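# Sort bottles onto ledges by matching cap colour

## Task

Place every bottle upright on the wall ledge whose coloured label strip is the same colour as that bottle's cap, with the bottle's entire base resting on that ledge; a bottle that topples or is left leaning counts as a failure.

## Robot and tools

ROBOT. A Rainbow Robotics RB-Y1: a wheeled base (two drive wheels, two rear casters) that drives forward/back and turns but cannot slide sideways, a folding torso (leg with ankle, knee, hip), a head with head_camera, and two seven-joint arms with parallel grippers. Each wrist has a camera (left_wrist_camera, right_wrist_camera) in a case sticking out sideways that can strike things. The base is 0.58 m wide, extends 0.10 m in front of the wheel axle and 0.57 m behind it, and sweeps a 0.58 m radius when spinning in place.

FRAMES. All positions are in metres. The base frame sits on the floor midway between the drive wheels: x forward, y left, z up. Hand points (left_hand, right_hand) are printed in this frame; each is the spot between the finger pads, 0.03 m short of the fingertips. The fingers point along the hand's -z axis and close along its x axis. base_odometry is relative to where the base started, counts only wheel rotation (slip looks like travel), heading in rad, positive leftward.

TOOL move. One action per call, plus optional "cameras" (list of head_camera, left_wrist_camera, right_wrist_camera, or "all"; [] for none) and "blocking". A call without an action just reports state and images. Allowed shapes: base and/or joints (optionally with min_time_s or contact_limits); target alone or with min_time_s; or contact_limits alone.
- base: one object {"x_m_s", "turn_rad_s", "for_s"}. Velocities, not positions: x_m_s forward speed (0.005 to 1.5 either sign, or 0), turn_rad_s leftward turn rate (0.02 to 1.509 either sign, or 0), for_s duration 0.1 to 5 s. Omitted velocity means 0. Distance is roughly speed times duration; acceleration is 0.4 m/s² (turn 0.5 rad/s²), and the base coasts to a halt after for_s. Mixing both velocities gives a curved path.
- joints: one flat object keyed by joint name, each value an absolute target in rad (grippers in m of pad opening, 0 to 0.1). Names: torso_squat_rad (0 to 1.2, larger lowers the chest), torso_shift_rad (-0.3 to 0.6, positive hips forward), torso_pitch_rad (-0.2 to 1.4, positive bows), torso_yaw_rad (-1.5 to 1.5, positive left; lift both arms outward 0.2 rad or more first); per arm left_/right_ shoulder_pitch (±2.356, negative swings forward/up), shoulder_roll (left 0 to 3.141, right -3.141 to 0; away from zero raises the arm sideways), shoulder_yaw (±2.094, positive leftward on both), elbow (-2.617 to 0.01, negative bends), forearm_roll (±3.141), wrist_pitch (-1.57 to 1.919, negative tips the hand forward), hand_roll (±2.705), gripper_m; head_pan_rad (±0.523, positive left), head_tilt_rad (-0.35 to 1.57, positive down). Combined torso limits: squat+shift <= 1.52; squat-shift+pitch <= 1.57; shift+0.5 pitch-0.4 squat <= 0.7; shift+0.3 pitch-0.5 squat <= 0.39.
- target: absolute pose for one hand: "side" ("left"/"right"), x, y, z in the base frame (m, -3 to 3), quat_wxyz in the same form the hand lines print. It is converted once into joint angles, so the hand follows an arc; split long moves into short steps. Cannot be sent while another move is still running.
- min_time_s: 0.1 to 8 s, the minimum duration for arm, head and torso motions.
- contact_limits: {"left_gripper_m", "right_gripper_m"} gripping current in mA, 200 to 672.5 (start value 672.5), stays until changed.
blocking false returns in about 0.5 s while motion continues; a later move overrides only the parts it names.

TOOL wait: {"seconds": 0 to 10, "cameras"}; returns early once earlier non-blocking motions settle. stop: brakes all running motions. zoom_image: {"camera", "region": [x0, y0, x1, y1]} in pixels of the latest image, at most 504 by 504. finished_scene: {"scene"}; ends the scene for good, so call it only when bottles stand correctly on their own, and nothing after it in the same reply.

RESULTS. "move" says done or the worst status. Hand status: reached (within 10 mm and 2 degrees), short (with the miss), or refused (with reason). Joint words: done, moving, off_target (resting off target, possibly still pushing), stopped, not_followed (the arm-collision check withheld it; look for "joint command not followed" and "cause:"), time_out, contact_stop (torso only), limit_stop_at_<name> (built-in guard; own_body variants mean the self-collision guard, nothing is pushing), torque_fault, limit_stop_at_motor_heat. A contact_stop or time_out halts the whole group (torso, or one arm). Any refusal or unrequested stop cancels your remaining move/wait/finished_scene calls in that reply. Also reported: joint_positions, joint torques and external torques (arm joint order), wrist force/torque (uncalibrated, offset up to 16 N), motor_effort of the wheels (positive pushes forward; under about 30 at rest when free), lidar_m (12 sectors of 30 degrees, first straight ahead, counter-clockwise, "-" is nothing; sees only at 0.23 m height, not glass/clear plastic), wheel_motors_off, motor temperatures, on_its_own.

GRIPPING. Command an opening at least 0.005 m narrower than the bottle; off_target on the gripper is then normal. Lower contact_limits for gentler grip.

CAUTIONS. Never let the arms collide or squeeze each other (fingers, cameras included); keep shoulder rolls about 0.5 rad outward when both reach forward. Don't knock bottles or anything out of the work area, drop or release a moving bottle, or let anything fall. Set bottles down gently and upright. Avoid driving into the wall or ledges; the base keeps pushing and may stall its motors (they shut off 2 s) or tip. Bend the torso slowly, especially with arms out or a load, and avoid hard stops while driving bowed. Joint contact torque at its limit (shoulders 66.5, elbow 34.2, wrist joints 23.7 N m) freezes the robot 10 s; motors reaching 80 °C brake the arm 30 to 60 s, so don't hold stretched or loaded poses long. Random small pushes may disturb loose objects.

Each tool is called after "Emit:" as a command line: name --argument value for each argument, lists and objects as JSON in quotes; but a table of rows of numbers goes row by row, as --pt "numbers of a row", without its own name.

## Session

Emit:
move --cameras '["head_camera"]'

Emit:
zoom_image --camera "head_camera" --region '[300, 0, 700, 200]'

Scene clock: 0.00 s.
Joint torques (N m): no reading
External joint torques (N m): no reading
Motor temperatures (°C): left_arm=[33 38 32 38 34 42 39] | right_arm=[33 35 34 34 35 34 43]
Wrist force (N): no reading
Wrist torque (N m): no reading
Wrist force, peak (N): no reading
base_odometry: x=+0.000 y=+0.000 heading=+0.000
lidar_m: 3.84 3.65 2.01 1.81 2.18 2.22 2.00 2.01 2.46 2.46 2.15 2.96
base_status: not commanded
joint_positions: torso_squat_rad=+0.350 torso_shift_rad=+0.000 torso_pitch_rad=+0.000 torso_yaw_rad=+0.000 left_shoulder_pitch_rad=+0.030 left_shoulder_roll_rad=+0.006 left_shoulder_yaw_rad=+0.025 left_elbow_rad=-0.263 left_forearm_roll_rad=-0.030 left_wrist_pitch_rad=-0.019 left_hand_roll_rad=+0.030 left_gripper_m=+0.100 right_shoulder_pitch_rad=-0.002 right_shoulder_roll_rad=-0.038 right_shoulder_yaw_rad=+0.026 right_elbow_rad=-0.118 right_forearm_roll_rad=-0.036 right_wrist_pitch_rad=-0.015 right_hand_roll_rad=+0.033 right_gripper_m=+0.100 head_pan_rad=+0.000 head_tilt_rad=+0.400
joint_status: not commanded
wheel_motors_off: 0
motor_effort: left_wheel=+2 right_wheel=-1
chest: x=-0.2280 y=-0.0002 z=+1.2475 quat_wxyz=(+1.000, +0.000, +0.000, +0.000) (m; base frame)
left_hand: x=-0.1174 y=+0.2290 z=+0.5716 quat_wxyz=(+0.992, +0.006, -0.127, +0.017) (m; base frame)
right_hand: x=-0.1661 y=-0.2472 z=+0.5655 quat_wxyz=(+0.998, -0.018, -0.067, +0.013) (m; base frame)
pictures: head_camera
camera_calibration:
head_camera: T_world_to_cam=[[-0.0266783, -0.999329, 0.0251118, -0.0373587], [-0.355587, -0.0139909, -0.934538, 1.33801], [0.934262, -0.0338613, -0.354975, 0.64934], [0, 0, 0, 1]] pos_world=[-0.131872, 0.0033737, 1.48186]

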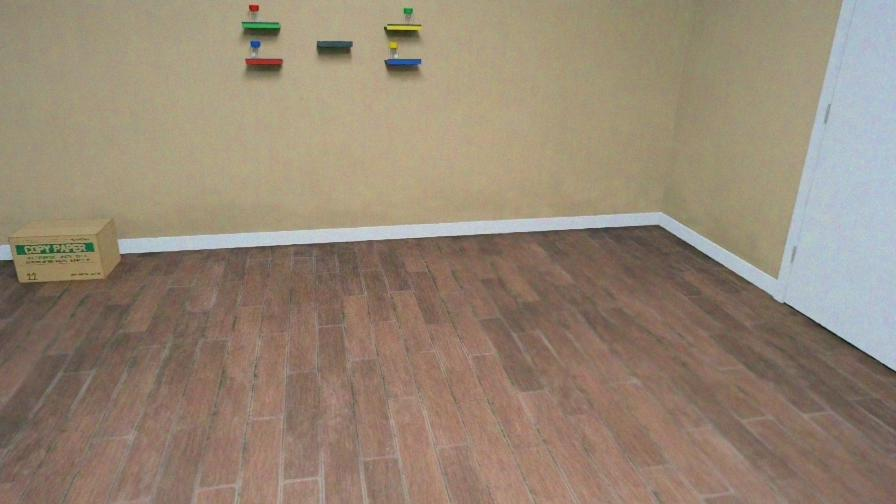

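Scaled by 1.260 from the camera's 896x504 image, which has a finer 1280x720 frame.

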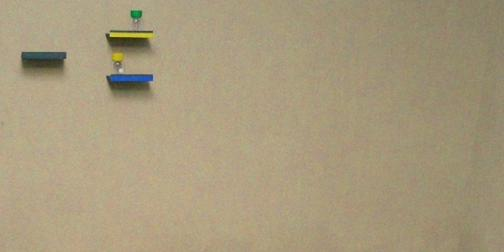

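Emit:
move --base '{"turn_rad_s": 0.4, "for_s": 0.632}' --joints '{"right_shoulder_pitch_rad": 0.5, "right_shoulder_roll_rad": -0.35, "right_shoulder_yaw_rad": 0.0, "right_elbow_rad": -2.15, "right_forearm_roll_rad": 1.57, "right_wrist_pitch_rad": 0.0, "right_hand_roll_rad": 0.0, "head_pan_rad": -0.2, "head_tilt_rad": 0.3}' --min_time_s 1.5

Emit:
move --base '{"x_m_s": 1.0, "for_s": 2.99}'

Emit:
move --base '{"turn_rad_s": -0.2, "for_s": 0.3}' --cameras '["head_camera"]'

Scene clock: 5.50 s.
Joint torques (N m): left_arm=[-2.47 1.17 -0.62 -1.36 -0.03 -0.71 0.24] | right_arm=[-1.9 -6.04 -3.4 -8.86 -0.26 0.69 -0.17]
External joint torques (N m): left_arm=[-0.21 0.74 -0.65 0.04 -0.03 -0.1 0.25] | right_arm=[0.81 -1.15 0.43 1.06 -0.13 0.01 -0.15]
Wrist force (N): left_arm=[-0.7 1.1 -4.9] | right_arm=[4.5 3.9 1.0]
Wrist torque (N m): left_arm=[-0.24 0.03 -0.04] | right_arm=[-0.25 0.14 -0.04]
Wrist force, peak (N): left_arm=[-1.0 1.2 -5.4] | right_arm=[5.9 4.1 0.4]
move: done
base_odometry: x=+0.000 y=+0.000 heading=+0.200
lidar_m: 3.84 2.74 2.01 1.79 2.28 2.06 2.00 2.09 2.53 2.36 2.14 3.58
base_status: done (sent for 0.63 of 0.63 s)
joint_positions: torso_squat_rad=+0.350 torso_shift_rad=+0.000 torso_pitch_rad=+0.000 torso_yaw_rad=+0.000 left_shoulder_pitch_rad=+0.030 left_shoulder_roll_rad=+0.006 left_shoulder_yaw_rad=+0.025 left_elbow_rad=-0.263 left_forearm_roll_rad=-0.030 left_wrist_pitch_rad=-0.019 left_hand_roll_rad=+0.030 left_gripper_m=+0.100 right_shoulder_pitch_rad=+0.500 right_shoulder_roll_rad=-0.350 right_shoulder_yaw_rad=+0.000 right_elbow_rad=-2.150 right_forearm_roll_rad=+1.570 right_wrist_pitch_rad=+0.000 right_hand_roll_rad=+0.000 right_gripper_m=+0.100 head_pan_rad=-0.200 head_tilt_rad=+0.300
joint_status: all done
wheel_motors_off: 0
motor_effort: left_wheel=+0(28) right_wheel=+5(21)
chest: x=-0.2280 y=-0.0002 z=+1.2475 quat_wxyz=(+1.000, +0.000, +0.000, +0.000) (m; base frame)
left_hand: x=-0.1173 y=+0.2289 z=+0.5716 quat_wxyz=(+0.992, +0.006, -0.127, +0.017) (m; base frame)
right_hand: x=+0.1544 y=-0.3054 z=+1.0930 quat_wxyz=(+0.382, -0.595, -0.429, +0.563) (m; base frame)
pictures: none

Scene clock: 11.23 s.
Joint torques (N m): left_arm=[-1.71 1.07 -0.94 -1.44 -0.29 -0.71 0.17] | right_arm=[-2 -5.39 -3.68 -8.79 -0.14 0.63 -0.05]
External joint torques (N m): left_arm=[0.55 0.64 -0.97 -0.04 -0.29 -0.09 0.18] | right_arm=[0.71 -0.49 0.15 1.12 0 -0.05 -0.03]
Wrist force (N): left_arm=[-0.5 1.1 -4.8] | right_arm=[5.6 4.1 0.9]
Wrist torque (N m): left_arm=[-0.22 0.04 -0.04] | right_arm=[-0.20 0.27 -0.09]
Wrist force, peak (N): left_arm=[-0.5 1.3 -5.4] | right_arm=[6.2 3.8 0.9]
move: done
base_odometry: x=+2.940 y=+0.597 heading=+0.201
lidar_m: 0.85 0.90 1.23 1.81 1.82 2.64 4.98 2.94 2.59 2.53 1.20 0.88
base_status: done (sent for 3 of 3 s)
joint_positions: torso_squat_rad=+0.350 torso_shift_rad=+0.000 torso_pitch_rad=+0.000 torso_yaw_rad=+0.000 left_shoulder_pitch_rad=+0.030 left_shoulder_roll_rad=+0.006 left_shoulder_yaw_rad=+0.025 left_elbow_rad=-0.263 left_forearm_roll_rad=-0.030 left_wrist_pitch_rad=-0.019 left_hand_roll_rad=+0.030 left_gripper_m=+0.100 right_shoulder_pitch_rad=+0.500 right_shoulder_roll_rad=-0.350 right_shoulder_yaw_rad=+0.000 right_elbow_rad=-2.150 right_forearm_roll_rad=+1.570 right_wrist_pitch_rad=+0.000 right_hand_roll_rad=+0.000 right_gripper_m=+0.100 head_pan_rad=-0.200 head_tilt_rad=+0.300
joint_status: not commanded
wheel_motors_off: 0
motor_effort: left_wheel=+2(35) right_wheel=-2(33)
chest: x=-0.2280 y=-0.0002 z=+1.2475 quat_wxyz=(+1.000, +0.000, +0.000, +0.000) (m; base frame)
left_hand: x=-0.1172 y=+0.2289 z=+0.5717 quat_wxyz=(+0.992, +0.006, -0.127, +0.017) (m; base frame)
right_hand: x=+0.1544 y=-0.3054 z=+1.0929 quat_wxyz=(+0.382, -0.595, -0.429, +0.563) (m; base frame)
pictures: none

Scene clock: 12.43 s.
Joint torques (N m): left_arm=[-1.98 1.17 -0.56 -1.47 -0.28 -0.76 0.18] | right_arm=[-2.9 -5.55 -3.58 -8.88 -0.42 0.65 -0.23]
External joint torques (N m): left_arm=[0.28 0.75 -0.59 -0.07 -0.29 -0.15 0.2] | right_arm=[-0.2 -0.65 0.25 1.03 -0.28 -0.03 -0.21]
Wrist force (N): left_arm=[-0.7 1.1 -5.0] | right_arm=[5.6 4.5 0.3]
Wrist torque (N m): left_arm=[-0.22 0.01 -0.04] | right_arm=[-0.32 0.24 -0.10]
Wrist force, peak (N): left_arm=[-0.5 1.2 -5.2] | right_arm=[6.2 4.0 1.1]
move: done
base_odometry: x=+2.940 y=+0.597 heading=+0.156
lidar_m: 0.85 0.89 1.19 2.01 1.80 2.65 4.98 3.07 2.62 2.53 1.25 0.89
base_status: done (sent for 0.3 of 0.3 s)
joint_positions: torso_squat_rad=+0.350 torso_shift_rad=+0.000 torso_pitch_rad=+0.000 torso_yaw_rad=+0.000 left_shoulder_pitch_rad=+0.030 left_shoulder_roll_rad=+0.006 left_shoulder_yaw_rad=+0.025 left_elbow_rad=-0.263 left_forearm_roll_rad=-0.030 left_wrist_pitch_rad=-0.019 left_hand_roll_rad=+0.030 left_gripper_m=+0.100 right_shoulder_pitch_rad=+0.500 right_shoulder_roll_rad=-0.350 right_shoulder_yaw_rad=+0.000 right_elbow_rad=-2.150 right_forearm_roll_rad=+1.570 right_wrist_pitch_rad=+0.000 right_hand_roll_rad=+0.000 right_gripper_m=+0.100 head_pan_rad=-0.200 head_tilt_rad=+0.300
joint_status: not commanded
wheel_motors_off: 0
motor_effort: left_wheel=+5(25) right_wheel=-6(22)
chest: x=-0.2280 y=-0.0002 z=+1.2475 quat_wxyz=(+1.000, +0.000, +0.000, +0.000) (m; base frame)
left_hand: x=-0.1173 y=+0.2290 z=+0.5716 quat_wxyz=(+0.992, +0.005, -0.127, +0.017) (m; base frame)
right_hand: x=+0.1544 y=-0.3054 z=+1.0929 quat_wxyz=(+0.382, -0.595, -0.429, +0.563) (m; base frame)
pictures: head_camera
camera_calibration:
head_camera: T_world_to_cam=[[-0.227039, -0.973628, 0.022416, -0.074765], [-0.258225, 0.03799, -0.965337, 1.40271], [0.939028, -0.224957, -0.260041, 0.512832], [0, 0, 0, 1]] pos_world=[-0.136322, -0.010717, 1.48912]

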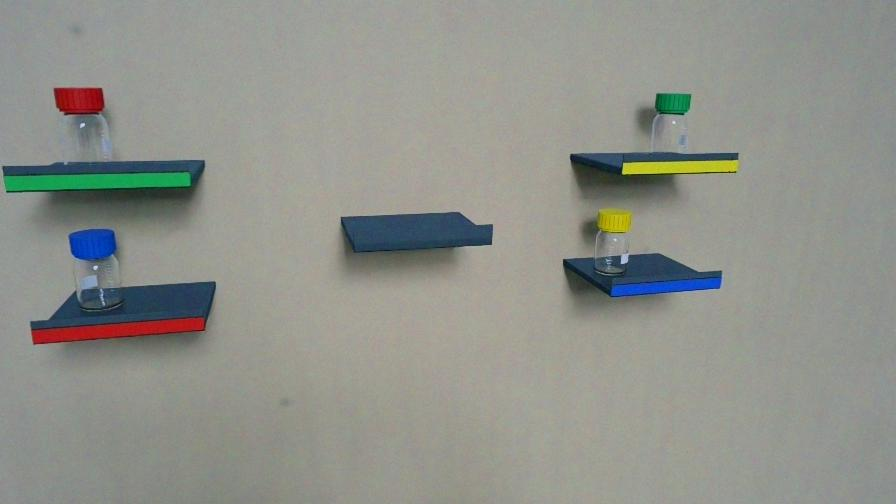

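Emit:
move --base '{"x_m_s": 0.5, "for_s": 0.7}' --joints '{"right_shoulder_pitch_rad": -0.912, "right_shoulder_roll_rad": 0.0, "right_shoulder_yaw_rad": 0.949, "right_elbow_rad": -1.5, "right_forearm_roll_rad": 0.61, "right_wrist_pitch_rad": 1.045, "right_hand_roll_rad": 0.338, "head_pan_rad": -0.05, "head_tilt_rad": 0.35}' --min_time_s 1.5

Emit:
move --target '{"side": "right", "x": 0.27, "y": 0.245, "z": 1.2305, "quat_wxyz": [0.3907, -0.3907, -0.5894, 0.5894]}' --min_time_s 0.6 --cameras '["head_camera", "right_wrist_camera"]'

Scene clock: 19.90 s.
Joint torques (N m): left_arm=[-2.2 1.13 -0.42 -1.24 -0.1 -0.68 0.19] | right_arm=[-17.05 2.96 -5.45 -6.58 1.79 -0.75 -0.33]
External joint torques (N m): left_arm=[0.06 0.71 -0.45 0.16 -0.1 -0.06 0.2] | right_arm=[0.49 0.3 1.55 0.66 0.18 -0.09 -0.32]
Wrist force (N): left_arm=[-0.7 1.2 -4.9] | right_arm=[3.2 4.3 0.5]
Wrist torque (N m): left_arm=[-0.25 0.03 -0.04] | right_arm=[-0.21 0.12 -0.31]
Wrist force, peak (N): left_arm=[-1.0 1.2 -5.4] | right_arm=[6.1 4.4 1.1]
move: done
base_odometry: x=+3.182 y=+0.635 heading=+0.157
lidar_m: 0.61 0.63 0.86 1.16 1.89 2.38 5.23 3.08 2.62 2.52 0.90 0.64
base_status: done (sent for 0.7 of 0.7 s)
joint_positions: torso_squat_rad=+0.350 torso_shift_rad=+0.000 torso_pitch_rad=+0.000 torso_yaw_rad=+0.000 left_shoulder_pitch_rad=+0.030 left_shoulder_roll_rad=+0.006 left_shoulder_yaw_rad=+0.025 left_elbow_rad=-0.263 left_forearm_roll_rad=-0.030 left_wrist_pitch_rad=-0.019 left_hand_roll_rad=+0.030 left_gripper_m=+0.100 right_shoulder_pitch_rad=-0.912 right_shoulder_roll_rad=+0.000 right_shoulder_yaw_rad=+0.949 right_elbow_rad=-1.500 right_forearm_roll_rad=+0.610 right_wrist_pitch_rad=+1.045 right_hand_roll_rad=+0.338 right_gripper_m=+0.100 head_pan_rad=-0.050 head_tilt_rad=+0.350
joint_status: all done
wheel_motors_off: 0
motor_effort: left_wheel=+0(33) right_wheel=-1(34)
chest: x=-0.2280 y=-0.0002 z=+1.2475 quat_wxyz=(+1.000, +0.000, +0.000, +0.000) (m; base frame)
left_hand: x=-0.1173 y=+0.2289 z=+0.5717 quat_wxyz=(+0.992, +0.005, -0.127, +0.017) (m; base frame)
right_hand: x=+0.2687 y=+0.1656 z=+1.2073 quat_wxyz=(+0.405, -0.403, -0.579, +0.581) (m; base frame)
pictures: none

Scene clock: 21.23 s.
Joint torques (N m): left_arm=[-2.21 1.61 -0.71 -1.15 -0.17 -0.66 0.27] | right_arm=[-18.54 -9.09 -6.71 2.28 1.57 0.82 0.14]
External joint torques (N m): left_arm=[0.06 1.19 -0.74 0.25 -0.18 -0.04 0.28] | right_arm=[0.58 -0.01 2.03 -0.01 -0.02 0.09 0.15]
Wrist force (N): left_arm=[-0.7 1.4 -5.0] | right_arm=[3.4 4.5 0.5]
Wrist torque (N m): left_arm=[-0.27 0.02 -0.03] | right_arm=[-0.23 0.12 -0.11]
Wrist force, peak (N): left_arm=[-0.7 1.2 -5.3] | right_arm=[4.4 5.0 0.4]
move: done
base_odometry: x=+3.182 y=+0.635 heading=+0.157
lidar_m: 0.61 0.63 0.85 1.16 1.89 2.39 5.22 3.08 2.61 2.52 0.90 0.64
base_status: not commanded
joint_positions: torso_squat_rad=+0.350 torso_shift_rad=+0.000 torso_pitch_rad=+0.000 torso_yaw_rad=+0.000 left_shoulder_pitch_rad=+0.030 left_shoulder_roll_rad=+0.006 left_shoulder_yaw_rad=+0.025 left_elbow_rad=-0.263 left_forearm_roll_rad=-0.030 left_wrist_pitch_rad=-0.019 left_hand_roll_rad=+0.030 left_gripper_m=+0.100 right_shoulder_pitch_rad=-1.700 right_shoulder_roll_rad=+0.000 right_shoulder_yaw_rad=+1.571 right_elbow_rad=-1.178 right_forearm_roll_rad=+0.014 right_wrist_pitch_rad=+1.118 right_hand_roll_rad=-0.376 right_gripper_m=+0.100 head_pan_rad=-0.050 head_tilt_rad=+0.350
joint_status: all done
wheel_motors_off: 0
motor_effort: left_wheel=+0(1) right_wheel=-1(1)
chest: x=-0.2280 y=-0.0002 z=+1.2475 quat_wxyz=(+1.000, +0.000, +0.000, +0.000) (m; base frame)
left_hand: x=-0.1173 y=+0.2289 z=+0.5717 quat_wxyz=(+0.992, +0.006, -0.127, +0.017) (m; base frame)
right_hand: x=+0.2700 y=+0.2443 z=+1.2308 quat_wxyz=(+0.384, -0.379, -0.592, +0.599) (m; base frame)
right_hand_status: reached (checked arc, as near as the solve gets, planned for 1.0 s): 1 mm and 2.0 deg off.
pictures: head_camera, right_wrist_camera
camera_calibration:
head_camera: T_world_to_cam=[[-0.0779065, -0.996678, 0.0237534, -0.0459515], [-0.308805, 0.00147036, -0.951124, 1.37166], [0.947929, -0.0814339, -0.307893, 0.583913], [0, 0, 0, 1]] pos_world=[-0.133513, -0.000265392, 1.48549]
right_wrist_camera: T_world_to_cam=[[0.403395, -0.913591, 0.0512334, 0.0463712], [-0.445689, -0.245077, -0.860987, 1.26691], [0.799146, 0.324483, -0.506039, 0.399989], [0, 0, 0, 1]] pos_world=[0.22629, 0.223064, 1.29083]

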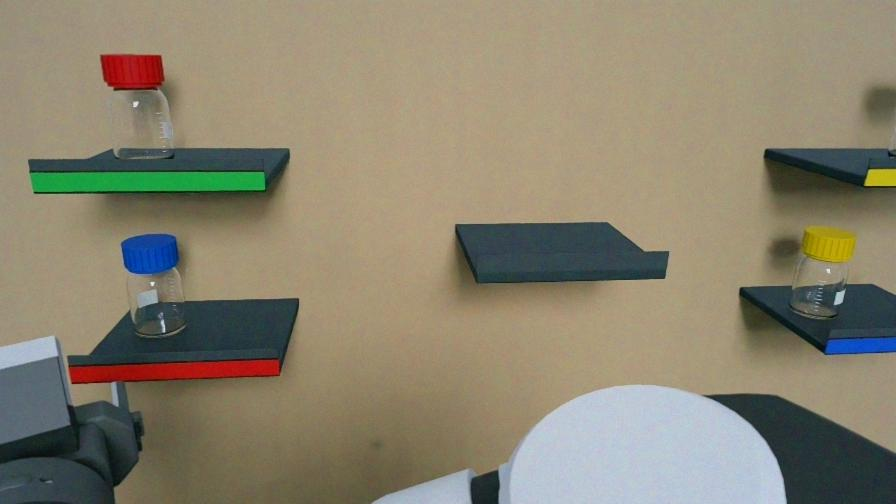

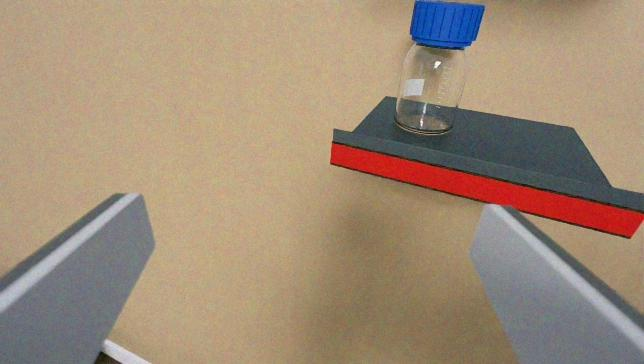

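Emit:
move --target '{"side": "right", "x": 0.27, "y": 0.254, "z": 1.231, "quat_wxyz": [0.3818, -0.3818, -0.5952, 0.5952]}' --min_time_s 0.4

Emit:
move --base '{"x_m_s": 0.5, "for_s": 0.72}' --cameras '["right_wrist_camera"]'

Emit:
move --joints '{"right_gripper_m": 0.045}' --cameras '["right_wrist_camera", "head_camera"]'

Scene clock: 25.40 s.
Joint torques (N m): left_arm=[-2.16 1.28 -0.76 -1.18 -0.04 -0.71 0.24] | right_arm=[-19.84 -9.48 -7.14 2.57 1.43 0.78 -0.14]
External joint torques (N m): left_arm=[0.1 0.86 -0.79 0.22 -0.05 -0.1 0.25] | right_arm=[-0.63 -0.3 1.61 0.21 -0.1 0.05 -0.13]
Wrist force (N): left_arm=[-0.6 1.3 -5.0] | right_arm=[3.0 4.2 0.5]
Wrist torque (N m): left_arm=[-0.26 0.03 -0.02] | right_arm=[-0.25 0.12 -0.08]
Wrist force, peak (N): left_arm=[-0.6 1.2 -5.3] | right_arm=[3.0 5.3 1.0]
move: short
base_odometry: x=+3.182 y=+0.635 heading=+0.157
lidar_m: 0.61 0.64 0.85 1.16 1.89 2.38 5.23 3.08 2.61 2.52 0.91 0.64
base_status: not commanded
joint_positions: torso_squat_rad=+0.350 torso_shift_rad=+0.000 torso_pitch_rad=+0.000 torso_yaw_rad=+0.000 left_shoulder_pitch_rad=+0.030 left_shoulder_roll_rad=+0.006 left_shoulder_yaw_rad=+0.025 left_elbow_rad=-0.263 left_forearm_roll_rad=-0.030 left_wrist_pitch_rad=-0.019 left_hand_roll_rad=+0.030 left_gripper_m=+0.100 right_shoulder_pitch_rad=-1.704 right_shoulder_roll_rad=+0.000 right_shoulder_yaw_rad=+1.571 right_elbow_rad=-1.160 right_forearm_roll_rad=+0.023 right_wrist_pitch_rad=+1.056 right_hand_roll_rad=-0.381 right_gripper_m=+0.100 head_pan_rad=-0.050 head_tilt_rad=+0.350
joint_status: all done
wheel_motors_off: 0
motor_effort: left_wheel=+0(1) right_wheel=+0(1)
chest: x=-0.2280 y=-0.0002 z=+1.2475 quat_wxyz=(+1.000, +0.000, +0.000, +0.000) (m; base frame)
left_hand: x=-0.1173 y=+0.2289 z=+0.5717 quat_wxyz=(+0.992, +0.006, -0.127, +0.017) (m; base frame)
right_hand: x=+0.2699 y=+0.2532 z=+1.2312 quat_wxyz=(+0.372, -0.364, -0.598, +0.609) (m; base frame)
right_hand_status: short (checked arc, as near as the solve gets, planned for 0.4 s): 1 mm and 2.9 deg off. The place is met; only the turn is off.
pictures: none

Scene clock: 27.17 s.
Joint torques (N m): left_arm=[-1.51 1.32 -0.65 -1.14 -0.06 -0.51 0.19] | right_arm=[-16.19 -13.62 -5.42 5.16 0.76 0.87 -0.29]
External joint torques (N m): left_arm=[0.77 0.9 -0.68 0.27 -0.07 0.1 0.2] | right_arm=[2.99 -4.43 3.33 2.78 -0.78 0.13 -0.28]
Wrist force (N): left_arm=[-0.7 1.1 -5.0] | right_arm=[8.9 -4.8 12.1]
Wrist torque (N m): left_arm=[-0.22 0.04 -0.02] | right_arm=[1.22 0.97 -0.12]
Wrist force, peak (N): left_arm=[-0.5 1.3 -5.4] | right_arm=[9.5 -9.9 22.8]
move: done
base_odometry: x=+3.448 y=+0.677 heading=+0.157
lidar_m: 0.35 0.35 0.48 1.14 2.00 2.59 5.49 3.21 2.63 1.53 0.51 0.37
base_status: done (sent for 0.73 of 0.73 s)
joint_positions: torso_squat_rad=+0.350 torso_shift_rad=+0.000 torso_pitch_rad=+0.000 torso_yaw_rad=+0.000 left_shoulder_pitch_rad=+0.030 left_shoulder_roll_rad=+0.006 left_shoulder_yaw_rad=+0.025 left_elbow_rad=-0.263 left_forearm_roll_rad=-0.030 left_wrist_pitch_rad=-0.019 left_hand_roll_rad=+0.030 left_gripper_m=+0.100 right_shoulder_pitch_rad=-1.705 right_shoulder_roll_rad=+0.001 right_shoulder_yaw_rad=+1.570 right_elbow_rad=-1.160 right_forearm_roll_rad=+0.023 right_wrist_pitch_rad=+1.056 right_hand_roll_rad=-0.382 right_gripper_m=+0.100 head_pan_rad=-0.050 head_tilt_rad=+0.350
joint_status: not commanded
wheel_motors_off: 0
motor_effort: left_wheel=+1(29) right_wheel=+0(22)
chest: x=-0.2282 y=-0.0002 z=+1.2475 quat_wxyz=(+1.000, +0.000, +0.000, +0.000) (m; base frame)
left_hand: x=-0.1171 y=+0.2290 z=+0.5717 quat_wxyz=(+0.992, +0.006, -0.127, +0.017) (m; base frame)
right_hand: x=+0.2688 y=+0.2541 z=+1.2316 quat_wxyz=(+0.371, -0.364, -0.599, +0.610) (m; base frame)
pictures: right_wrist_camera
camera_calibration:
right_wrist_camera: T_world_to_cam=[[0.44549, -0.893813, 0.0513602, 0.0393358], [-0.437986, -0.267614, -0.858225, 1.26977], [0.780837, 0.359835, -0.510697, 0.399807], [0, 0, 0, 1]] pos_world=[0.226436, 0.231104, 1.29191]

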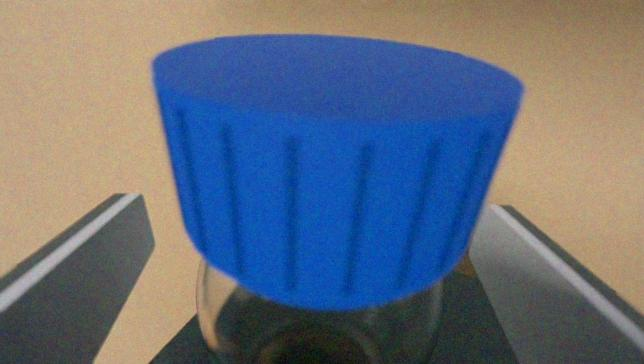

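Scene clock: 28.30 s.
Joint torques (N m): left_arm=[-1.84 1.21 -0.43 -1 -0.18 -0.58 0.25] | right_arm=[-16.04 -13.81 -5.55 5.32 0.83 0.66 -0.04]
External joint torques (N m): left_arm=[0.44 0.79 -0.46 0.41 -0.18 0.04 0.26] | right_arm=[3.15 -4.62 3.2 2.94 -0.71 -0.08 -0.03]
Wrist force (N): left_arm=[-0.3 1.2 -4.7] | right_arm=[7.8 -5.2 12.1]
Wrist torque (N m): left_arm=[-0.23 0.07 -0.03] | right_arm=[1.15 0.70 -0.16]
Wrist force, peak (N): left_arm=[-0.7 1.3 -5.2] | right_arm=[9.2 -5.6 13.3]
move: off_target
base_odometry: x=+3.448 y=+0.677 heading=+0.157
lidar_m: 0.34 0.36 0.49 1.15 2.00 2.58 5.49 3.20 2.64 1.52 0.52 0.37
base_status: not commanded
joint_positions: torso_squat_rad=+0.350 torso_shift_rad=+0.000 torso_pitch_rad=+0.000 torso_yaw_rad=+0.000 left_shoulder_pitch_rad=+0.030 left_shoulder_roll_rad=+0.006 left_shoulder_yaw_rad=+0.025 left_elbow_rad=-0.263 left_forearm_roll_rad=-0.030 left_wrist_pitch_rad=-0.019 left_hand_roll_rad=+0.030 left_gripper_m=+0.100 right_shoulder_pitch_rad=-1.705 right_shoulder_roll_rad=+0.001 right_shoulder_yaw_rad=+1.570 right_elbow_rad=-1.160 right_forearm_roll_rad=+0.023 right_wrist_pitch_rad=+1.056 right_hand_roll_rad=-0.382 right_gripper_m=+0.055 head_pan_rad=-0.050 head_tilt_rad=+0.350
joint_status: right_gripper_m off_target (ended at +0.055, target +0.045)
wheel_motors_off: 0
motor_effort: left_wheel=+1(1) right_wheel=+0(1)
chest: x=-0.2283 y=-0.0002 z=+1.2475 quat_wxyz=(+1.000, +0.000, +0.000, +0.000) (m; base frame)
left_hand: x=-0.1171 y=+0.2290 z=+0.5717 quat_wxyz=(+0.992, +0.006, -0.127, +0.017) (m; base frame)
right_hand: x=+0.2688 y=+0.2541 z=+1.2317 quat_wxyz=(+0.371, -0.364, -0.599, +0.610) (m; base frame)
pictures: head_camera, right_wrist_camera
camera_calibration:
head_camera: T_world_to_cam=[[-0.0779191, -0.996677, 0.0237219, -0.0460398], [-0.308412, 0.00147057, -0.951252, 1.37187], [0.948056, -0.0814368, -0.307502, 0.583751], [0, 0, 0, 1]] pos_world=[-0.133914, -0.000365387, 1.48559]
right_wrist_camera: T_world_to_cam=[[0.44549, -0.893813, 0.0513602, 0.0393358], [-0.437986, -0.267614, -0.858225, 1.26977], [0.780837, 0.359835, -0.510697, 0.399807], [0, 0, 0, 1]] pos_world=[0.226436, 0.231104, 1.29191]

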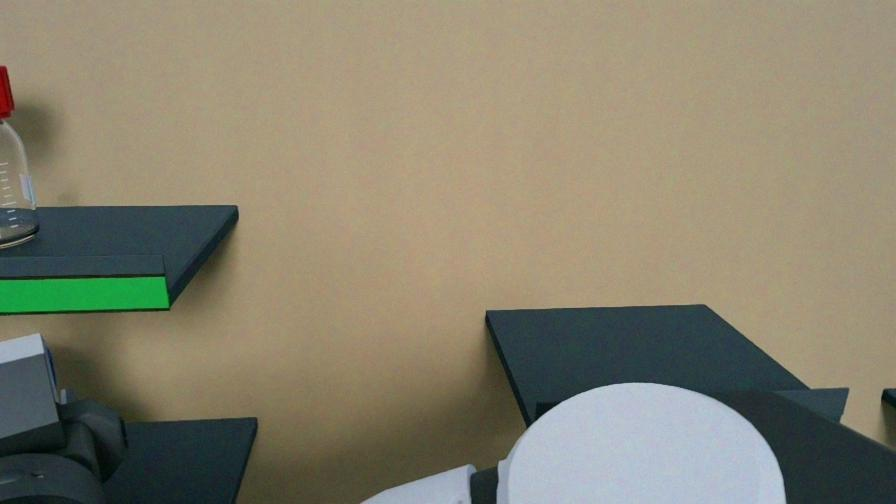

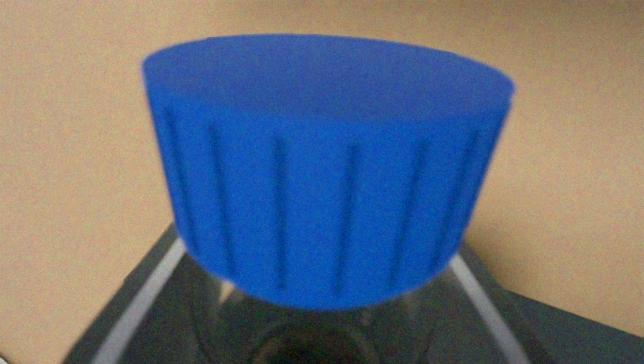

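Emit:
move --target '{"side": "right", "x": 0.269, "y": 0.254, "z": 1.257, "quat_wxyz": [0.3715, -0.3645, -0.5985, 0.6095]}' --min_time_s 0.6

Emit:
move --base '{"x_m_s": -0.5, "for_s": 0.73}' --joints '{"head_pan_rad": -0.42, "head_tilt_rad": 0.35}'

Emit:
move --target '{"side": "right", "x": 0.25, "y": -0.20, "z": 1.30, "quat_wxyz": [0.5, -0.5, -0.5, 0.5]}' --min_time_s 1.2

Emit:
move --target '{"side": "right", "x": 0.27, "y": -0.612, "z": 1.268, "quat_wxyz": [0.5, -0.5, -0.5, 0.5]}' --min_time_s 1.2 --cameras '["head_camera", "right_wrist_camera"]'

Scene clock: 31.20 s.
Joint torques (N m): left_arm=[-1.34 1.27 -0.79 -1.17 -0.17 -0.65 0.29] | right_arm=[-20.1 -12.38 -9.55 2.08 1.6 1 0.09]
External joint torques (N m): left_arm=[0.94 0.85 -0.82 0.23 -0.17 -0.04 0.3] | right_arm=[-0.88 -2.5 -0.6 -0.45 0.03 0.35 0.1]
Wrist force (N): left_arm=[-0.8 1.1 -5.0] | right_arm=[3.0 6.2 0.0]
Wrist torque (N m): left_arm=[-0.24 0.02 -0.04] | right_arm=[-0.26 0.07 -0.23]
Wrist force, peak (N): left_arm=[-0.7 1.2 -5.4] | right_arm=[8.3 -5.3 14.2]
move: done
base_odometry: x=+3.448 y=+0.677 heading=+0.157
lidar_m: 0.35 0.36 0.49 1.14 2.00 2.58 5.48 3.20 2.62 1.53 0.51 0.37
base_status: not commanded
joint_positions: torso_squat_rad=+0.350 torso_shift_rad=+0.000 torso_pitch_rad=+0.000 torso_yaw_rad=+0.000 left_shoulder_pitch_rad=+0.030 left_shoulder_roll_rad=+0.006 left_shoulder_yaw_rad=+0.025 left_elbow_rad=-0.263 left_forearm_roll_rad=-0.030 left_wrist_pitch_rad=-0.019 left_hand_roll_rad=+0.030 left_gripper_m=+0.100 right_shoulder_pitch_rad=-1.748 right_shoulder_roll_rad=-0.028 right_shoulder_yaw_rad=+1.532 right_elbow_rad=-1.189 right_forearm_roll_rad=-0.024 right_wrist_pitch_rad=+1.057 right_hand_roll_rad=-0.340 right_gripper_m=+0.055 head_pan_rad=-0.050 head_tilt_rad=+0.350
joint_status: all done
wheel_motors_off: 0
motor_effort: left_wheel=+1(1) right_wheel=+1(1)
chest: x=-0.2281 y=-0.0002 z=+1.2475 quat_wxyz=(+1.000, +0.000, +0.000, +0.000) (m; base frame)
left_hand: x=-0.1171 y=+0.2290 z=+0.5717 quat_wxyz=(+0.992, +0.006, -0.127, +0.017) (m; base frame)
right_hand: x=+0.2689 y=+0.2550 z=+1.2564 quat_wxyz=(+0.370, -0.364, -0.600, +0.609) (m; base frame)
right_hand_status: reached (checked arc, planned for 0.6 s): 1 mm and 0.2 deg off.
pictures: none

Scene clock: 33.23 s.
Joint torques (N m): left_arm=[-3.02 1.25 -0.36 -1.42 -0.1 -0.75 0.19] | right_arm=[-19.86 -11.28 -8.94 2.9 1.73 0.9 0.09]
External joint torques (N m): left_arm=[-0.76 0.83 -0.39 -0.02 -0.11 -0.14 0.21] | right_arm=[-0.63 -1.39 0.01 0.38 0.17 0.25 0.1]
Wrist force (N): left_arm=[-0.4 1.2 -5.3] | right_arm=[2.6 6.2 0.1]
Wrist torque (N m): left_arm=[-0.23 0.06 -0.03] | right_arm=[-0.25 0.04 -0.31]
Wrist force, peak (N): left_arm=[-0.6 1.2 -5.3] | right_arm=[3.6 6.3 1.5]
move: done
base_odometry: x=+3.182 y=+0.635 heading=+0.157
lidar_m: 0.61 0.64 0.86 1.17 1.88 2.39 5.22 3.08 2.61 2.52 0.90 0.64
base_status: done (sent for 0.73 of 0.73 s)
joint_positions: torso_squat_rad=+0.350 torso_shift_rad=+0.000 torso_pitch_rad=+0.000 torso_yaw_rad=+0.000 left_shoulder_pitch_rad=+0.030 left_shoulder_roll_rad=+0.006 left_shoulder_yaw_rad=+0.025 left_elbow_rad=-0.263 left_forearm_roll_rad=-0.030 left_wrist_pitch_rad=-0.019 left_hand_roll_rad=+0.030 left_gripper_m=+0.100 right_shoulder_pitch_rad=-1.748 right_shoulder_roll_rad=-0.028 right_shoulder_yaw_rad=+1.532 right_elbow_rad=-1.189 right_forearm_roll_rad=-0.024 right_wrist_pitch_rad=+1.057 right_hand_roll_rad=-0.340 right_gripper_m=+0.055 head_pan_rad=-0.420 head_tilt_rad=+0.350
joint_status: all done
wheel_motors_off: 0
motor_effort: left_wheel=+3(30) right_wheel=-5(22)
chest: x=-0.2280 y=-0.0002 z=+1.2475 quat_wxyz=(+1.000, +0.000, +0.000, +0.000) (m; base frame)
left_hand: x=-0.1175 y=+0.2290 z=+0.5716 quat_wxyz=(+0.992, +0.006, -0.127, +0.017) (m; base frame)
right_hand: x=+0.2689 y=+0.2550 z=+1.2564 quat_wxyz=(+0.370, -0.364, -0.600, +0.609) (m; base frame)
pictures: none

Scene clock: 35.07 s.
Joint torques (N m): left_arm=[-2.62 1.42 -0.7 -1.67 -0.16 -0.64 0.27] | right_arm=[-14.95 -5.22 -8.26 1.54 2.02 0.78 0.08]
External joint torques (N m): left_arm=[-0.36 0.98 -0.73 -0.27 -0.17 -0.03 0.28] | right_arm=[0.18 0.07 1.04 0.19 0.26 -0.03 0.09]
Wrist force (N): left_arm=[-0.5 1.1 -5.2] | right_arm=[3.1 5.6 0.6]
Wrist torque (N m): left_arm=[-0.24 0.03 -0.04] | right_arm=[-0.19 0.08 -0.14]
Wrist force, peak (N): left_arm=[-0.5 1.2 -5.3] | right_arm=[4.5 6.9 0.5]
move: done
base_odometry: x=+3.182 y=+0.635 heading=+0.157
lidar_m: 0.61 0.63 0.87 1.16 1.89 2.38 5.23 3.08 2.62 2.52 0.90 0.64
base_status: not commanded
joint_positions: torso_squat_rad=+0.350 torso_shift_rad=+0.000 torso_pitch_rad=+0.000 torso_yaw_rad=+0.000 left_shoulder_pitch_rad=+0.030 left_shoulder_roll_rad=+0.006 left_shoulder_yaw_rad=+0.025 left_elbow_rad=-0.263 left_forearm_roll_rad=-0.030 left_wrist_pitch_rad=-0.019 left_hand_roll_rad=+0.030 left_gripper_m=+0.100 right_shoulder_pitch_rad=-1.603 right_shoulder_roll_rad=-1.357 right_shoulder_yaw_rad=+1.689 right_elbow_rad=-2.408 right_forearm_roll_rad=+0.067 right_wrist_pitch_rad=+1.406 right_hand_roll_rad=-0.422 right_gripper_m=+0.055 head_pan_rad=-0.420 head_tilt_rad=+0.350
joint_status: all done
wheel_motors_off: 0
motor_effort: left_wheel=+4(4) right_wheel=-7(8)
chest: x=-0.2280 y=-0.0003 z=+1.2475 quat_wxyz=(+1.000, +0.000, +0.000, +0.000) (m; base frame)
left_hand: x=-0.1174 y=+0.2290 z=+0.5717 quat_wxyz=(+0.992, +0.006, -0.127, +0.017) (m; base frame)
right_hand: x=+0.2496 y=-0.2001 z=+1.2998 quat_wxyz=(+0.501, -0.501, -0.499, +0.499) (m; base frame)
right_hand_status: reached (checked arc, planned for 1.3 s): 0 mm and 0.3 deg off.
pictures: none

Scene clock: 37.47 s.
Joint torques (N m): left_arm=[-2.5 1.18 -0.57 -1.36 -0.21 -0.48 0.33] | right_arm=[-14.22 -11.97 -8.39 5.42 -1.1 1.94 0.23]
External joint torques (N m): left_arm=[-0.24 0.75 -0.6 0.05 -0.22 0.13 0.34] | right_arm=[-1.77 -1.3 -0.2 -0.24 -0.2 0.38 0.24]
Wrist force (N): left_arm=[-0.5 1.1 -4.9] | right_arm=[3.0 5.4 0.2]
Wrist torque (N m): left_arm=[-0.24 0.04 -0.02] | right_arm=[-0.22 0.12 -0.12]
Wrist force, peak (N): left_arm=[-0.6 1.0 -5.4] | right_arm=[5.0 6.4 1.8]
move: done
base_odometry: x=+3.182 y=+0.635 heading=+0.157
lidar_m: 0.61 0.63 0.86 1.16 1.89 2.39 5.22 3.07 2.61 2.52 0.91 0.65
base_status: not commanded
joint_positions: torso_squat_rad=+0.350 torso_shift_rad=+0.000 torso_pitch_rad=+0.000 torso_yaw_rad=+0.000 left_shoulder_pitch_rad=+0.030 left_shoulder_roll_rad=+0.006 left_shoulder_yaw_rad=+0.025 left_elbow_rad=-0.263 left_forearm_roll_rad=-0.030 left_wrist_pitch_rad=-0.019 left_hand_roll_rad=+0.030 left_gripper_m=+0.100 right_shoulder_pitch_rad=-1.281 right_shoulder_roll_rad=-1.714 right_shoulder_yaw_rad=+1.996 right_elbow_rad=-1.176 right_forearm_roll_rad=+1.726 right_wrist_pitch_rad=+0.711 right_hand_roll_rad=-2.234 right_gripper_m=+0.055 head_pan_rad=-0.420 head_tilt_rad=+0.350
joint_status: all done
wheel_motors_off: 0
motor_effort: left_wheel=+5(5) right_wheel=-7(8)
chest: x=-0.2280 y=-0.0002 z=+1.2475 quat_wxyz=(+1.000, +0.000, +0.000, +0.000) (m; base frame)
left_hand: x=-0.1173 y=+0.2289 z=+0.5717 quat_wxyz=(+0.992, +0.006, -0.127, +0.017) (m; base frame)
right_hand: x=+0.2698 y=-0.6119 z=+1.2675 quat_wxyz=(+0.501, -0.501, -0.499, +0.500) (m; base frame)
right_hand_status: reached (checked arc, planned for 1.3 s): 1 mm and 0.2 deg off.
pictures: head_camera, right_wrist_camera
camera_calibration:
head_camera: T_world_to_cam=[[-0.433044, -0.901059, 0.0237727, -0.119182], [-0.287557, 0.113106, -0.951061, 1.37599], [0.854274, -0.418687, -0.308086, 0.564814], [0, 0, 0, 1]] pos_world=[-0.138442, -0.0265431, 1.48549]
right_wrist_camera: T_world_to_cam=[[-0.0198197, -0.99845, 0.0520136, -0.676325], [-0.497492, -0.0352774, -0.866751, 1.23822], [0.867242, -0.0430552, -0.496022, 0.440594], [0, 0, 0, 1]] pos_world=[0.2205, -0.612625, 1.32695]

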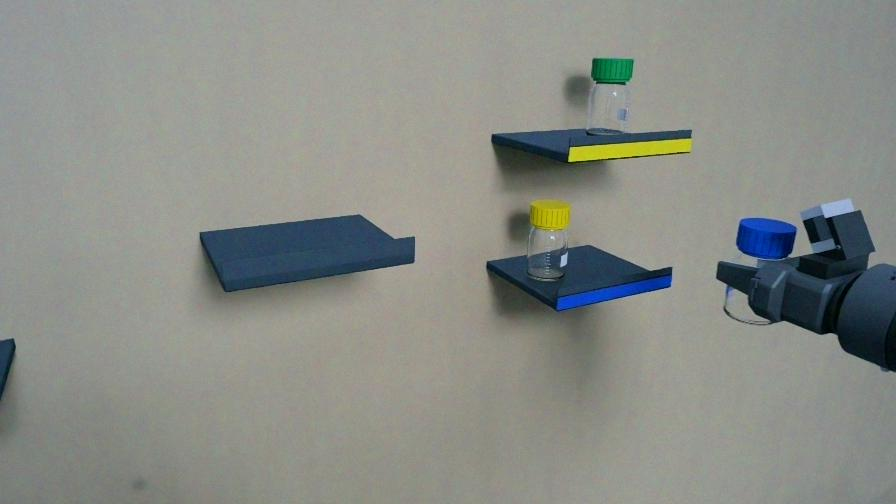

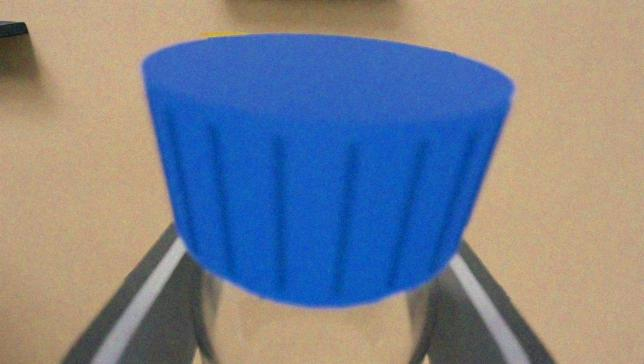

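Emit:
move --target '{"side": "right", "x": 0.27, "y": -0.62, "z": 1.268, "quat_wxyz": [0.5, -0.5, -0.5, 0.5]}' --min_time_s 0.3

Emit:
move --base '{"x_m_s": 0.5, "for_s": 0.715}'

Emit:
move --target '{"side": "right", "x": 0.27, "y": -0.62, "z": 1.247, "quat_wxyz": [0.5, -0.5, -0.5, 0.5]}' --min_time_s 0.5 --cameras '["head_camera", "right_wrist_camera"]'

Emit:
zoom_image --camera "head_camera" --region '[560, 100, 860, 400]'

Scene clock: 40.40 s.
Joint torques (N m): left_arm=[-2.42 1.05 -0.71 -1.5 -0.11 -0.6 0.24] | right_arm=[-12.09 -12.68 -6.55 6.15 -1.01 1.8 0.11]
External joint torques (N m): left_arm=[-0.16 0.61 -0.74 -0.09 -0.11 0.01 0.25] | right_arm=[0.5 -1.7 1.34 0.26 -0.05 0.31 0.11]
Wrist force (N): left_arm=[-0.5 1.2 -5.1] | right_arm=[3.3 5.3 0.6]
Wrist torque (N m): left_arm=[-0.25 0.04 -0.03] | right_arm=[-0.19 0.12 -0.07]
Wrist force, peak (N): left_arm=[-0.4 1.4 -5.3] | right_arm=[4.0 6.8 1.9]
move: done
base_odometry: x=+3.182 y=+0.635 heading=+0.157
lidar_m: 0.61 0.63 0.86 1.17 1.88 2.38 5.23 3.08 2.61 2.52 0.90 0.64
base_status: not commanded
joint_positions: torso_squat_rad=+0.350 torso_shift_rad=+0.000 torso_pitch_rad=+0.000 torso_yaw_rad=+0.000 left_shoulder_pitch_rad=+0.030 left_shoulder_roll_rad=+0.006 left_shoulder_yaw_rad=+0.025 left_elbow_rad=-0.263 left_forearm_roll_rad=-0.030 left_wrist_pitch_rad=-0.019 left_hand_roll_rad=+0.030 left_gripper_m=+0.100 right_shoulder_pitch_rad=-1.272 right_shoulder_roll_rad=-1.696 right_shoulder_yaw_rad=+2.005 right_elbow_rad=-1.123 right_forearm_roll_rad=+1.749 right_wrist_pitch_rad=+0.733 right_hand_roll_rad=-2.283 right_gripper_m=+0.055 head_pan_rad=-0.420 head_tilt_rad=+0.350
joint_status: all done
wheel_motors_off: 0
motor_effort: left_wheel=+5(5) right_wheel=-8(8)
chest: x=-0.2280 y=-0.0002 z=+1.2475 quat_wxyz=(+1.000, +0.000, +0.000, +0.000) (m; base frame)
left_hand: x=-0.1173 y=+0.2290 z=+0.5717 quat_wxyz=(+0.992, +0.006, -0.127, +0.017) (m; base frame)
right_hand: x=+0.2698 y=-0.6194 z=+1.2681 quat_wxyz=(+0.501, -0.501, -0.499, +0.500) (m; base frame)
right_hand_status: reached (checked arc, planned for 0.3 s): 1 mm and 0.2 deg off.
pictures: none

Scene clock: 42.27 s.
Joint torques (N m): left_arm=[-1.57 1.05 -0.21 -1.31 -0.16 -0.66 0.31] | right_arm=[-12.7 -13.67 -6.12 6.1 -1.13 1.88 -0.13]
External joint torques (N m): left_arm=[0.69 0.62 -0.24 0.1 -0.17 -0.04 0.33] | right_arm=[-0.11 -2.69 1.77 0.21 -0.17 0.39 -0.13]
Wrist force (N): left_arm=[-0.8 0.9 -4.9] | right_arm=[3.9 6.6 0.5]
Wrist torque (N m): left_arm=[-0.19 0.02 -0.03] | right_arm=[-0.30 0.19 -0.12]
Wrist force, peak (N): left_arm=[-0.2 1.4 -5.4] | right_arm=[3.9 6.6 0.5]
move: done
base_odometry: x=+3.424 y=+0.674 heading=+0.158
lidar_m: 0.37 0.38 0.52 1.14 1.99 2.56 5.47 3.19 2.63 1.61 0.55 0.39
base_status: done (sent for 0.7 of 0.7 s)
joint_positions: torso_squat_rad=+0.350 torso_shift_rad=+0.000 torso_pitch_rad=+0.000 torso_yaw_rad=+0.000 left_shoulder_pitch_rad=+0.030 left_shoulder_roll_rad=+0.006 left_shoulder_yaw_rad=+0.025 left_elbow_rad=-0.263 left_forearm_roll_rad=-0.030 left_wrist_pitch_rad=-0.019 left_hand_roll_rad=+0.030 left_gripper_m=+0.100 right_shoulder_pitch_rad=-1.272 right_shoulder_roll_rad=-1.696 right_shoulder_yaw_rad=+2.005 right_elbow_rad=-1.123 right_forearm_roll_rad=+1.749 right_wrist_pitch_rad=+0.733 right_hand_roll_rad=-2.283 right_gripper_m=+0.055 head_pan_rad=-0.420 head_tilt_rad=+0.350
joint_status: not commanded
wheel_motors_off: 0
motor_effort: left_wheel=+4(37) right_wheel=-7(31)
chest: x=-0.2279 y=-0.0002 z=+1.2475 quat_wxyz=(+1.000, +0.000, +0.000, +0.000) (m; base frame)
left_hand: x=-0.1172 y=+0.2290 z=+0.5717 quat_wxyz=(+0.992, +0.006, -0.127, +0.017) (m; base frame)
right_hand: x=+0.2700 y=-0.6193 z=+1.2679 quat_wxyz=(+0.501, -0.501, -0.499, +0.500) (m; base frame)
pictures: none

Scene clock: 43.10 s.
Joint torques (N m): left_arm=[-1.59 1.41 -0.62 -1.28 -0.05 -0.54 0.21] | right_arm=[-11.67 -13.79 -5.33 6.75 -1.28 1.84 0.31]
External joint torques (N m): left_arm=[0.67 0.97 -0.65 0.13 -0.06 0.07 0.23] | right_arm=[1.17 -1.64 2.07 0.69 -0.31 0.31 0.31]
Wrist force (N): left_arm=[-0.5 1.4 -5.0] | right_arm=[3.1 5.4 1.0]
Wrist torque (N m): left_arm=[-0.27 0.06 -0.04] | right_arm=[-0.16 0.12 -0.33]
Wrist force, peak (N): left_arm=[-0.7 1.1 -5.3] | right_arm=[3.8 6.5 0.6]
move: done
base_odometry: x=+3.424 y=+0.674 heading=+0.158
lidar_m: 0.36 0.39 0.52 1.14 1.99 2.57 5.47 3.19 2.63 1.61 0.55 0.39
base_status: not commanded
joint_positions: torso_squat_rad=+0.350 torso_shift_rad=+0.000 torso_pitch_rad=+0.000 torso_yaw_rad=+0.000 left_shoulder_pitch_rad=+0.030 left_shoulder_roll_rad=+0.006 left_shoulder_yaw_rad=+0.025 left_elbow_rad=-0.263 left_forearm_roll_rad=-0.030 left_wrist_pitch_rad=-0.019 left_hand_roll_rad=+0.030 left_gripper_m=+0.100 right_shoulder_pitch_rad=-1.217 right_shoulder_roll_rad=-1.656 right_shoulder_yaw_rad=+2.017 right_elbow_rad=-1.096 right_forearm_roll_rad=+1.697 right_wrist_pitch_rad=+0.783 right_hand_roll_rad=-2.254 right_gripper_m=+0.055 head_pan_rad=-0.420 head_tilt_rad=+0.350
joint_status: all done
wheel_motors_off: 0
motor_effort: left_wheel=+5(5) right_wheel=-7(9)
chest: x=-0.2279 y=-0.0002 z=+1.2475 quat_wxyz=(+1.000, +0.000, +0.000, +0.000) (m; base frame)
left_hand: x=-0.1172 y=+0.2290 z=+0.5717 quat_wxyz=(+0.992, +0.006, -0.127, +0.017) (m; base frame)
right_hand: x=+0.2691 y=-0.6199 z=+1.2473 quat_wxyz=(+0.501, -0.499, -0.499, +0.501) (m; base frame)
right_hand_status: reached (checked arc, planned for 0.5 s): 1 mm and 0.3 deg off.
pictures: head_camera, right_wrist_camera
camera_calibration:
head_camera: T_world_to_cam=[[-0.432949, -0.901101, 0.0239267, -0.119356], [-0.287752, 0.113003, -0.951015, 1.37592], [0.854256, -0.418626, -0.308218, 0.564923], [0, 0, 0, 1]] pos_world=[-0.138341, -0.0265428, 1.48549]
right_wrist_camera: T_world_to_cam=[[-0.0178676, -0.998519, 0.0513955, -0.683041], [-0.500038, -0.0355894, -0.865272, 1.21878], [0.865819, -0.04116, -0.498661, 0.435694], [0, 0, 0, 1]] pos_world=[0.22, -0.62072, 1.30695]

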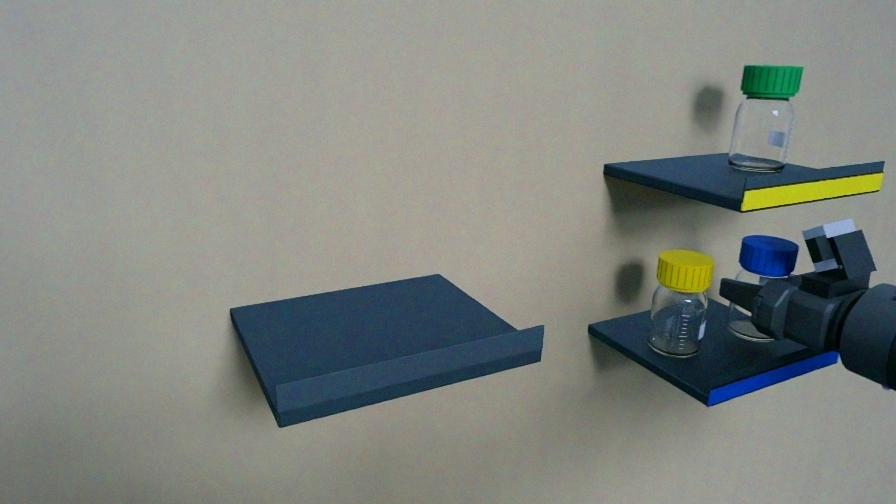

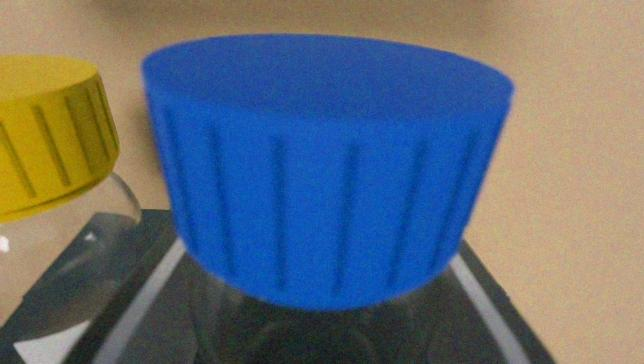

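Scaled by 1.680 from the camera's 896x504 image, which has a finer 1280x720 frame.

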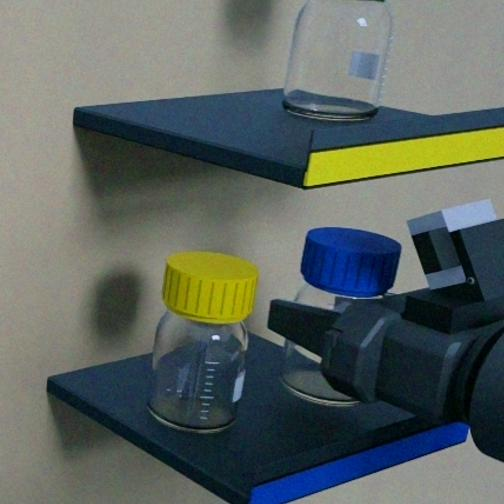

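Emit:
move --target '{"side": "right", "x": 0.27, "y": -0.62, "z": 1.2415, "quat_wxyz": [0.5, -0.5, -0.5, 0.5]}' --min_time_s 0.3

Scene clock: 44.53 s.
Joint torques (N m): left_arm=[-1.57 1.47 -0.68 -1.35 -0.08 -0.64 0.35] | right_arm=[-11.96 -13.83 -5.25 6.41 -1.19 1.98 0.14]
External joint torques (N m): left_arm=[0.69 1.04 -0.71 0.05 -0.09 -0.03 0.36] | right_arm=[1.02 -1.27 1.98 0.29 -0.21 0.44 0.15]
Wrist force (N): left_arm=[-0.4 1.1 -5.1] | right_arm=[3.3 5.8 0.2]
Wrist torque (N m): left_arm=[-0.24 0.07 -0.03] | right_arm=[-0.25 0.10 -0.35]
Wrist force, peak (N): left_arm=[-0.6 1.4 -5.4] | right_arm=[3.0 6.6 0.3]
move: done
base_odometry: x=+3.424 y=+0.674 heading=+0.158
lidar_m: 0.37 0.38 0.52 1.14 1.99 2.56 5.47 3.19 2.63 1.62 0.55 0.39
base_status: not commanded
joint_positions: torso_squat_rad=+0.350 torso_shift_rad=+0.000 torso_pitch_rad=+0.000 torso_yaw_rad=+0.000 left_shoulder_pitch_rad=+0.030 left_shoulder_roll_rad=+0.006 left_shoulder_yaw_rad=+0.025 left_elbow_rad=-0.263 left_forearm_roll_rad=-0.030 left_wrist_pitch_rad=-0.019 left_hand_roll_rad=+0.030 left_gripper_m=+0.100 right_shoulder_pitch_rad=-1.198 right_shoulder_roll_rad=-1.638 right_shoulder_yaw_rad=+2.018 right_elbow_rad=-1.081 right_forearm_roll_rad=+1.678 right_wrist_pitch_rad=+0.802 right_hand_roll_rad=-2.246 right_gripper_m=+0.055 head_pan_rad=-0.420 head_tilt_rad=+0.350
joint_status: all done
wheel_motors_off: 0
motor_effort: left_wheel=+5(5) right_wheel=-7(8)
chest: x=-0.2279 y=-0.0002 z=+1.2475 quat_wxyz=(+1.000, +0.000, +0.000, +0.000) (m; base frame)
left_hand: x=-0.1173 y=+0.2290 z=+0.5717 quat_wxyz=(+0.992, +0.006, -0.127, +0.017) (m; base frame)
right_hand: x=+0.2699 y=-0.6199 z=+1.2416 quat_wxyz=(+0.500, -0.500, -0.500, +0.500) (m; base frame)
right_hand_status: reached (checked arc, planned for 0.3 s): 0 mm and 0.0 deg off.
pictures: none

Emit:
move --target '{"side": "right", "x": 0.27, "y": -0.62, "z": 1.2355, "quat_wxyz": [0.5, -0.5, -0.5, 0.5]}' --min_time_s 0.3 --cameras '["head_camera"]'

Emit:
zoom_image --camera "head_camera" --region '[580, 180, 860, 430]'

Scene clock: 45.57 s.
Joint torques (N m): left_arm=[-1.91 1.19 -0.79 -1.37 -0.12 -0.48 0.12] | right_arm=[-12.54 -14.72 -5.19 6.54 -1.2 2.21 0.05]
External joint torques (N m): left_arm=[0.35 0.76 -0.82 0.03 -0.12 0.13 0.13] | right_arm=[0.53 -1.81 1.88 0.37 -0.22 0.66 0.06]
Wrist force (N): left_arm=[-0.4 1.1 -5.2] | right_arm=[2.2 5.3 -0.1]
Wrist torque (N m): left_arm=[-0.24 0.06 -0.03] | right_arm=[-0.16 0.01 -0.34]
Wrist force, peak (N): left_arm=[-0.5 1.3 -5.3] | right_arm=[3.8 6.1 0.8]
move: done
base_odometry: x=+3.424 y=+0.674 heading=+0.158
lidar_m: 0.37 0.39 0.52 1.14 1.99 2.56 5.47 3.19 2.63 1.62 0.54 0.39
base_status: not commanded
joint_positions: torso_squat_rad=+0.350 torso_shift_rad=+0.000 torso_pitch_rad=+0.000 torso_yaw_rad=+0.000 left_shoulder_pitch_rad=+0.030 left_shoulder_roll_rad=+0.006 left_shoulder_yaw_rad=+0.025 left_elbow_rad=-0.263 left_forearm_roll_rad=-0.030 left_wrist_pitch_rad=-0.019 left_hand_roll_rad=+0.030 left_gripper_m=+0.100 right_shoulder_pitch_rad=-1.181 right_shoulder_roll_rad=-1.624 right_shoulder_yaw_rad=+2.019 right_elbow_rad=-1.070 right_forearm_roll_rad=+1.663 right_wrist_pitch_rad=+0.817 right_hand_roll_rad=-2.238 right_gripper_m=+0.055 head_pan_rad=-0.420 head_tilt_rad=+0.350
joint_status: all done
wheel_motors_off: 0
motor_effort: left_wheel=+5(5) right_wheel=-7(8)
chest: x=-0.2279 y=-0.0002 z=+1.2475 quat_wxyz=(+1.000, +0.000, +0.000, +0.000) (m; base frame)
left_hand: x=-0.1173 y=+0.2290 z=+0.5717 quat_wxyz=(+0.992, +0.006, -0.127, +0.017) (m; base frame)
right_hand: x=+0.2699 y=-0.6199 z=+1.2356 quat_wxyz=(+0.500, -0.500, -0.500, +0.500) (m; base frame)
right_hand_status: reached (checked arc, planned for 0.3 s): 0 mm and 0.0 deg off.
pictures: head_camera
camera_calibration:
head_camera: T_world_to_cam=[[-0.432949, -0.901101, 0.0239267, -0.119356], [-0.287752, 0.113003, -0.951015, 1.37592], [0.854256, -0.418626, -0.308218, 0.564923], [0, 0, 0, 1]] pos_world=[-0.138341, -0.0265428, 1.48549]

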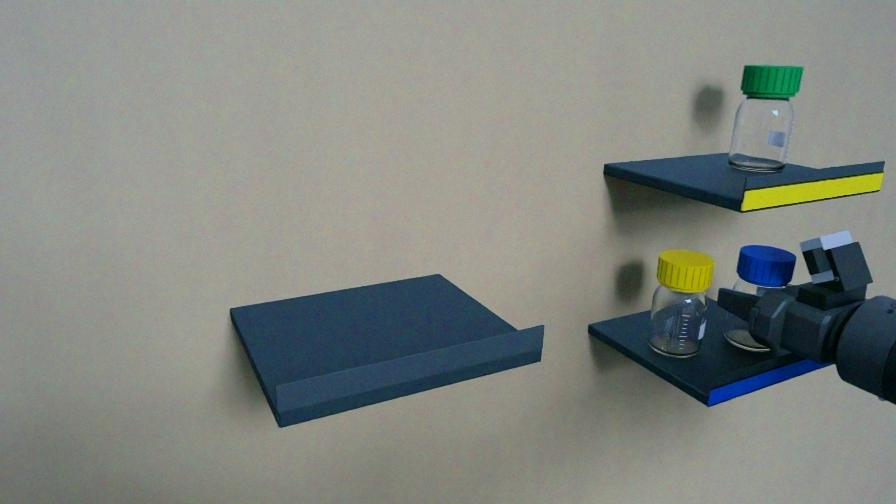

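Scaled by 1.800 from the camera's 896x504 image, which has a finer 1280x720 frame.

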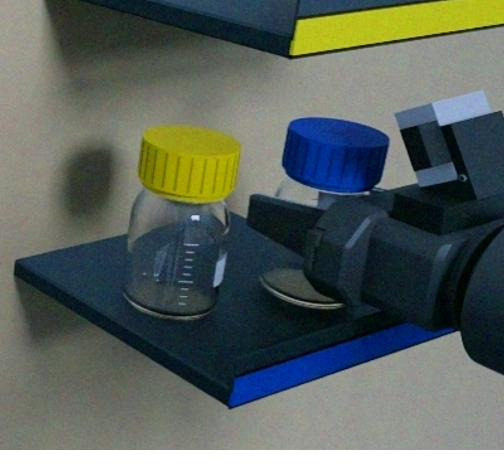

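Emit:
move --target '{"side": "right", "x": 0.27, "y": -0.62, "z": 1.231, "quat_wxyz": [0.5, -0.5, -0.5, 0.5]}' --min_time_s 0.3

Scene clock: 46.57 s.
Joint torques (N m): left_arm=[-1.91 1.48 -0.5 -1.29 -0.07 -0.59 0.24] | right_arm=[-8.27 -11.29 -3.95 4.61 -0.32 0.1 0.15]
External joint torques (N m): left_arm=[0.36 1.06 -0.53 0.11 -0.08 0.02 0.25] | right_arm=[4.86 1.87 3.02 -1.6 0.66 -1.47 0.16]
Wrist force (N): left_arm=[-0.4 1.2 -5.0] | right_arm=[2.8 -4.3 -0.8]
Wrist torque (N m): left_arm=[-0.23 0.05 -0.03] | right_arm=[-0.14 0.05 -0.29]
Wrist force, peak (N): left_arm=[-0.9 1.4 -5.4] | right_arm=[4.3 -6.2 -1.0]
move: done
base_odometry: x=+3.424 y=+0.674 heading=+0.158
lidar_m: 0.37 0.38 0.52 1.14 1.99 2.57 5.46 3.19 2.63 1.61 0.55 0.39
base_status: not commanded
joint_positions: torso_squat_rad=+0.350 torso_shift_rad=+0.000 torso_pitch_rad=+0.000 torso_yaw_rad=+0.000 left_shoulder_pitch_rad=+0.030 left_shoulder_roll_rad=+0.006 left_shoulder_yaw_rad=+0.025 left_elbow_rad=-0.263 left_forearm_roll_rad=-0.030 left_wrist_pitch_rad=-0.019 left_hand_roll_rad=+0.030 left_gripper_m=+0.100 right_shoulder_pitch_rad=-1.169 right_shoulder_roll_rad=-1.614 right_shoulder_yaw_rad=+2.019 right_elbow_rad=-1.061 right_forearm_roll_rad=+1.652 right_wrist_pitch_rad=+0.828 right_hand_roll_rad=-2.233 right_gripper_m=+0.055 head_pan_rad=-0.420 head_tilt_rad=+0.350
joint_status: all done
wheel_motors_off: 0
motor_effort: left_wheel=+5(5) right_wheel=-7(8)
chest: x=-0.2279 y=-0.0001 z=+1.2475 quat_wxyz=(+1.000, +0.000, +0.000, +0.000) (m; base frame)
left_hand: x=-0.1172 y=+0.2289 z=+0.5716 quat_wxyz=(+0.992, +0.005, -0.127, +0.017) (m; base frame)
right_hand: x=+0.2700 y=-0.6201 z=+1.2323 quat_wxyz=(+0.499, -0.501, -0.500, +0.499) (m; base frame)
right_hand_status: reached (checked arc, planned for 0.3 s): 1 mm and 0.1 deg off.
pictures: none


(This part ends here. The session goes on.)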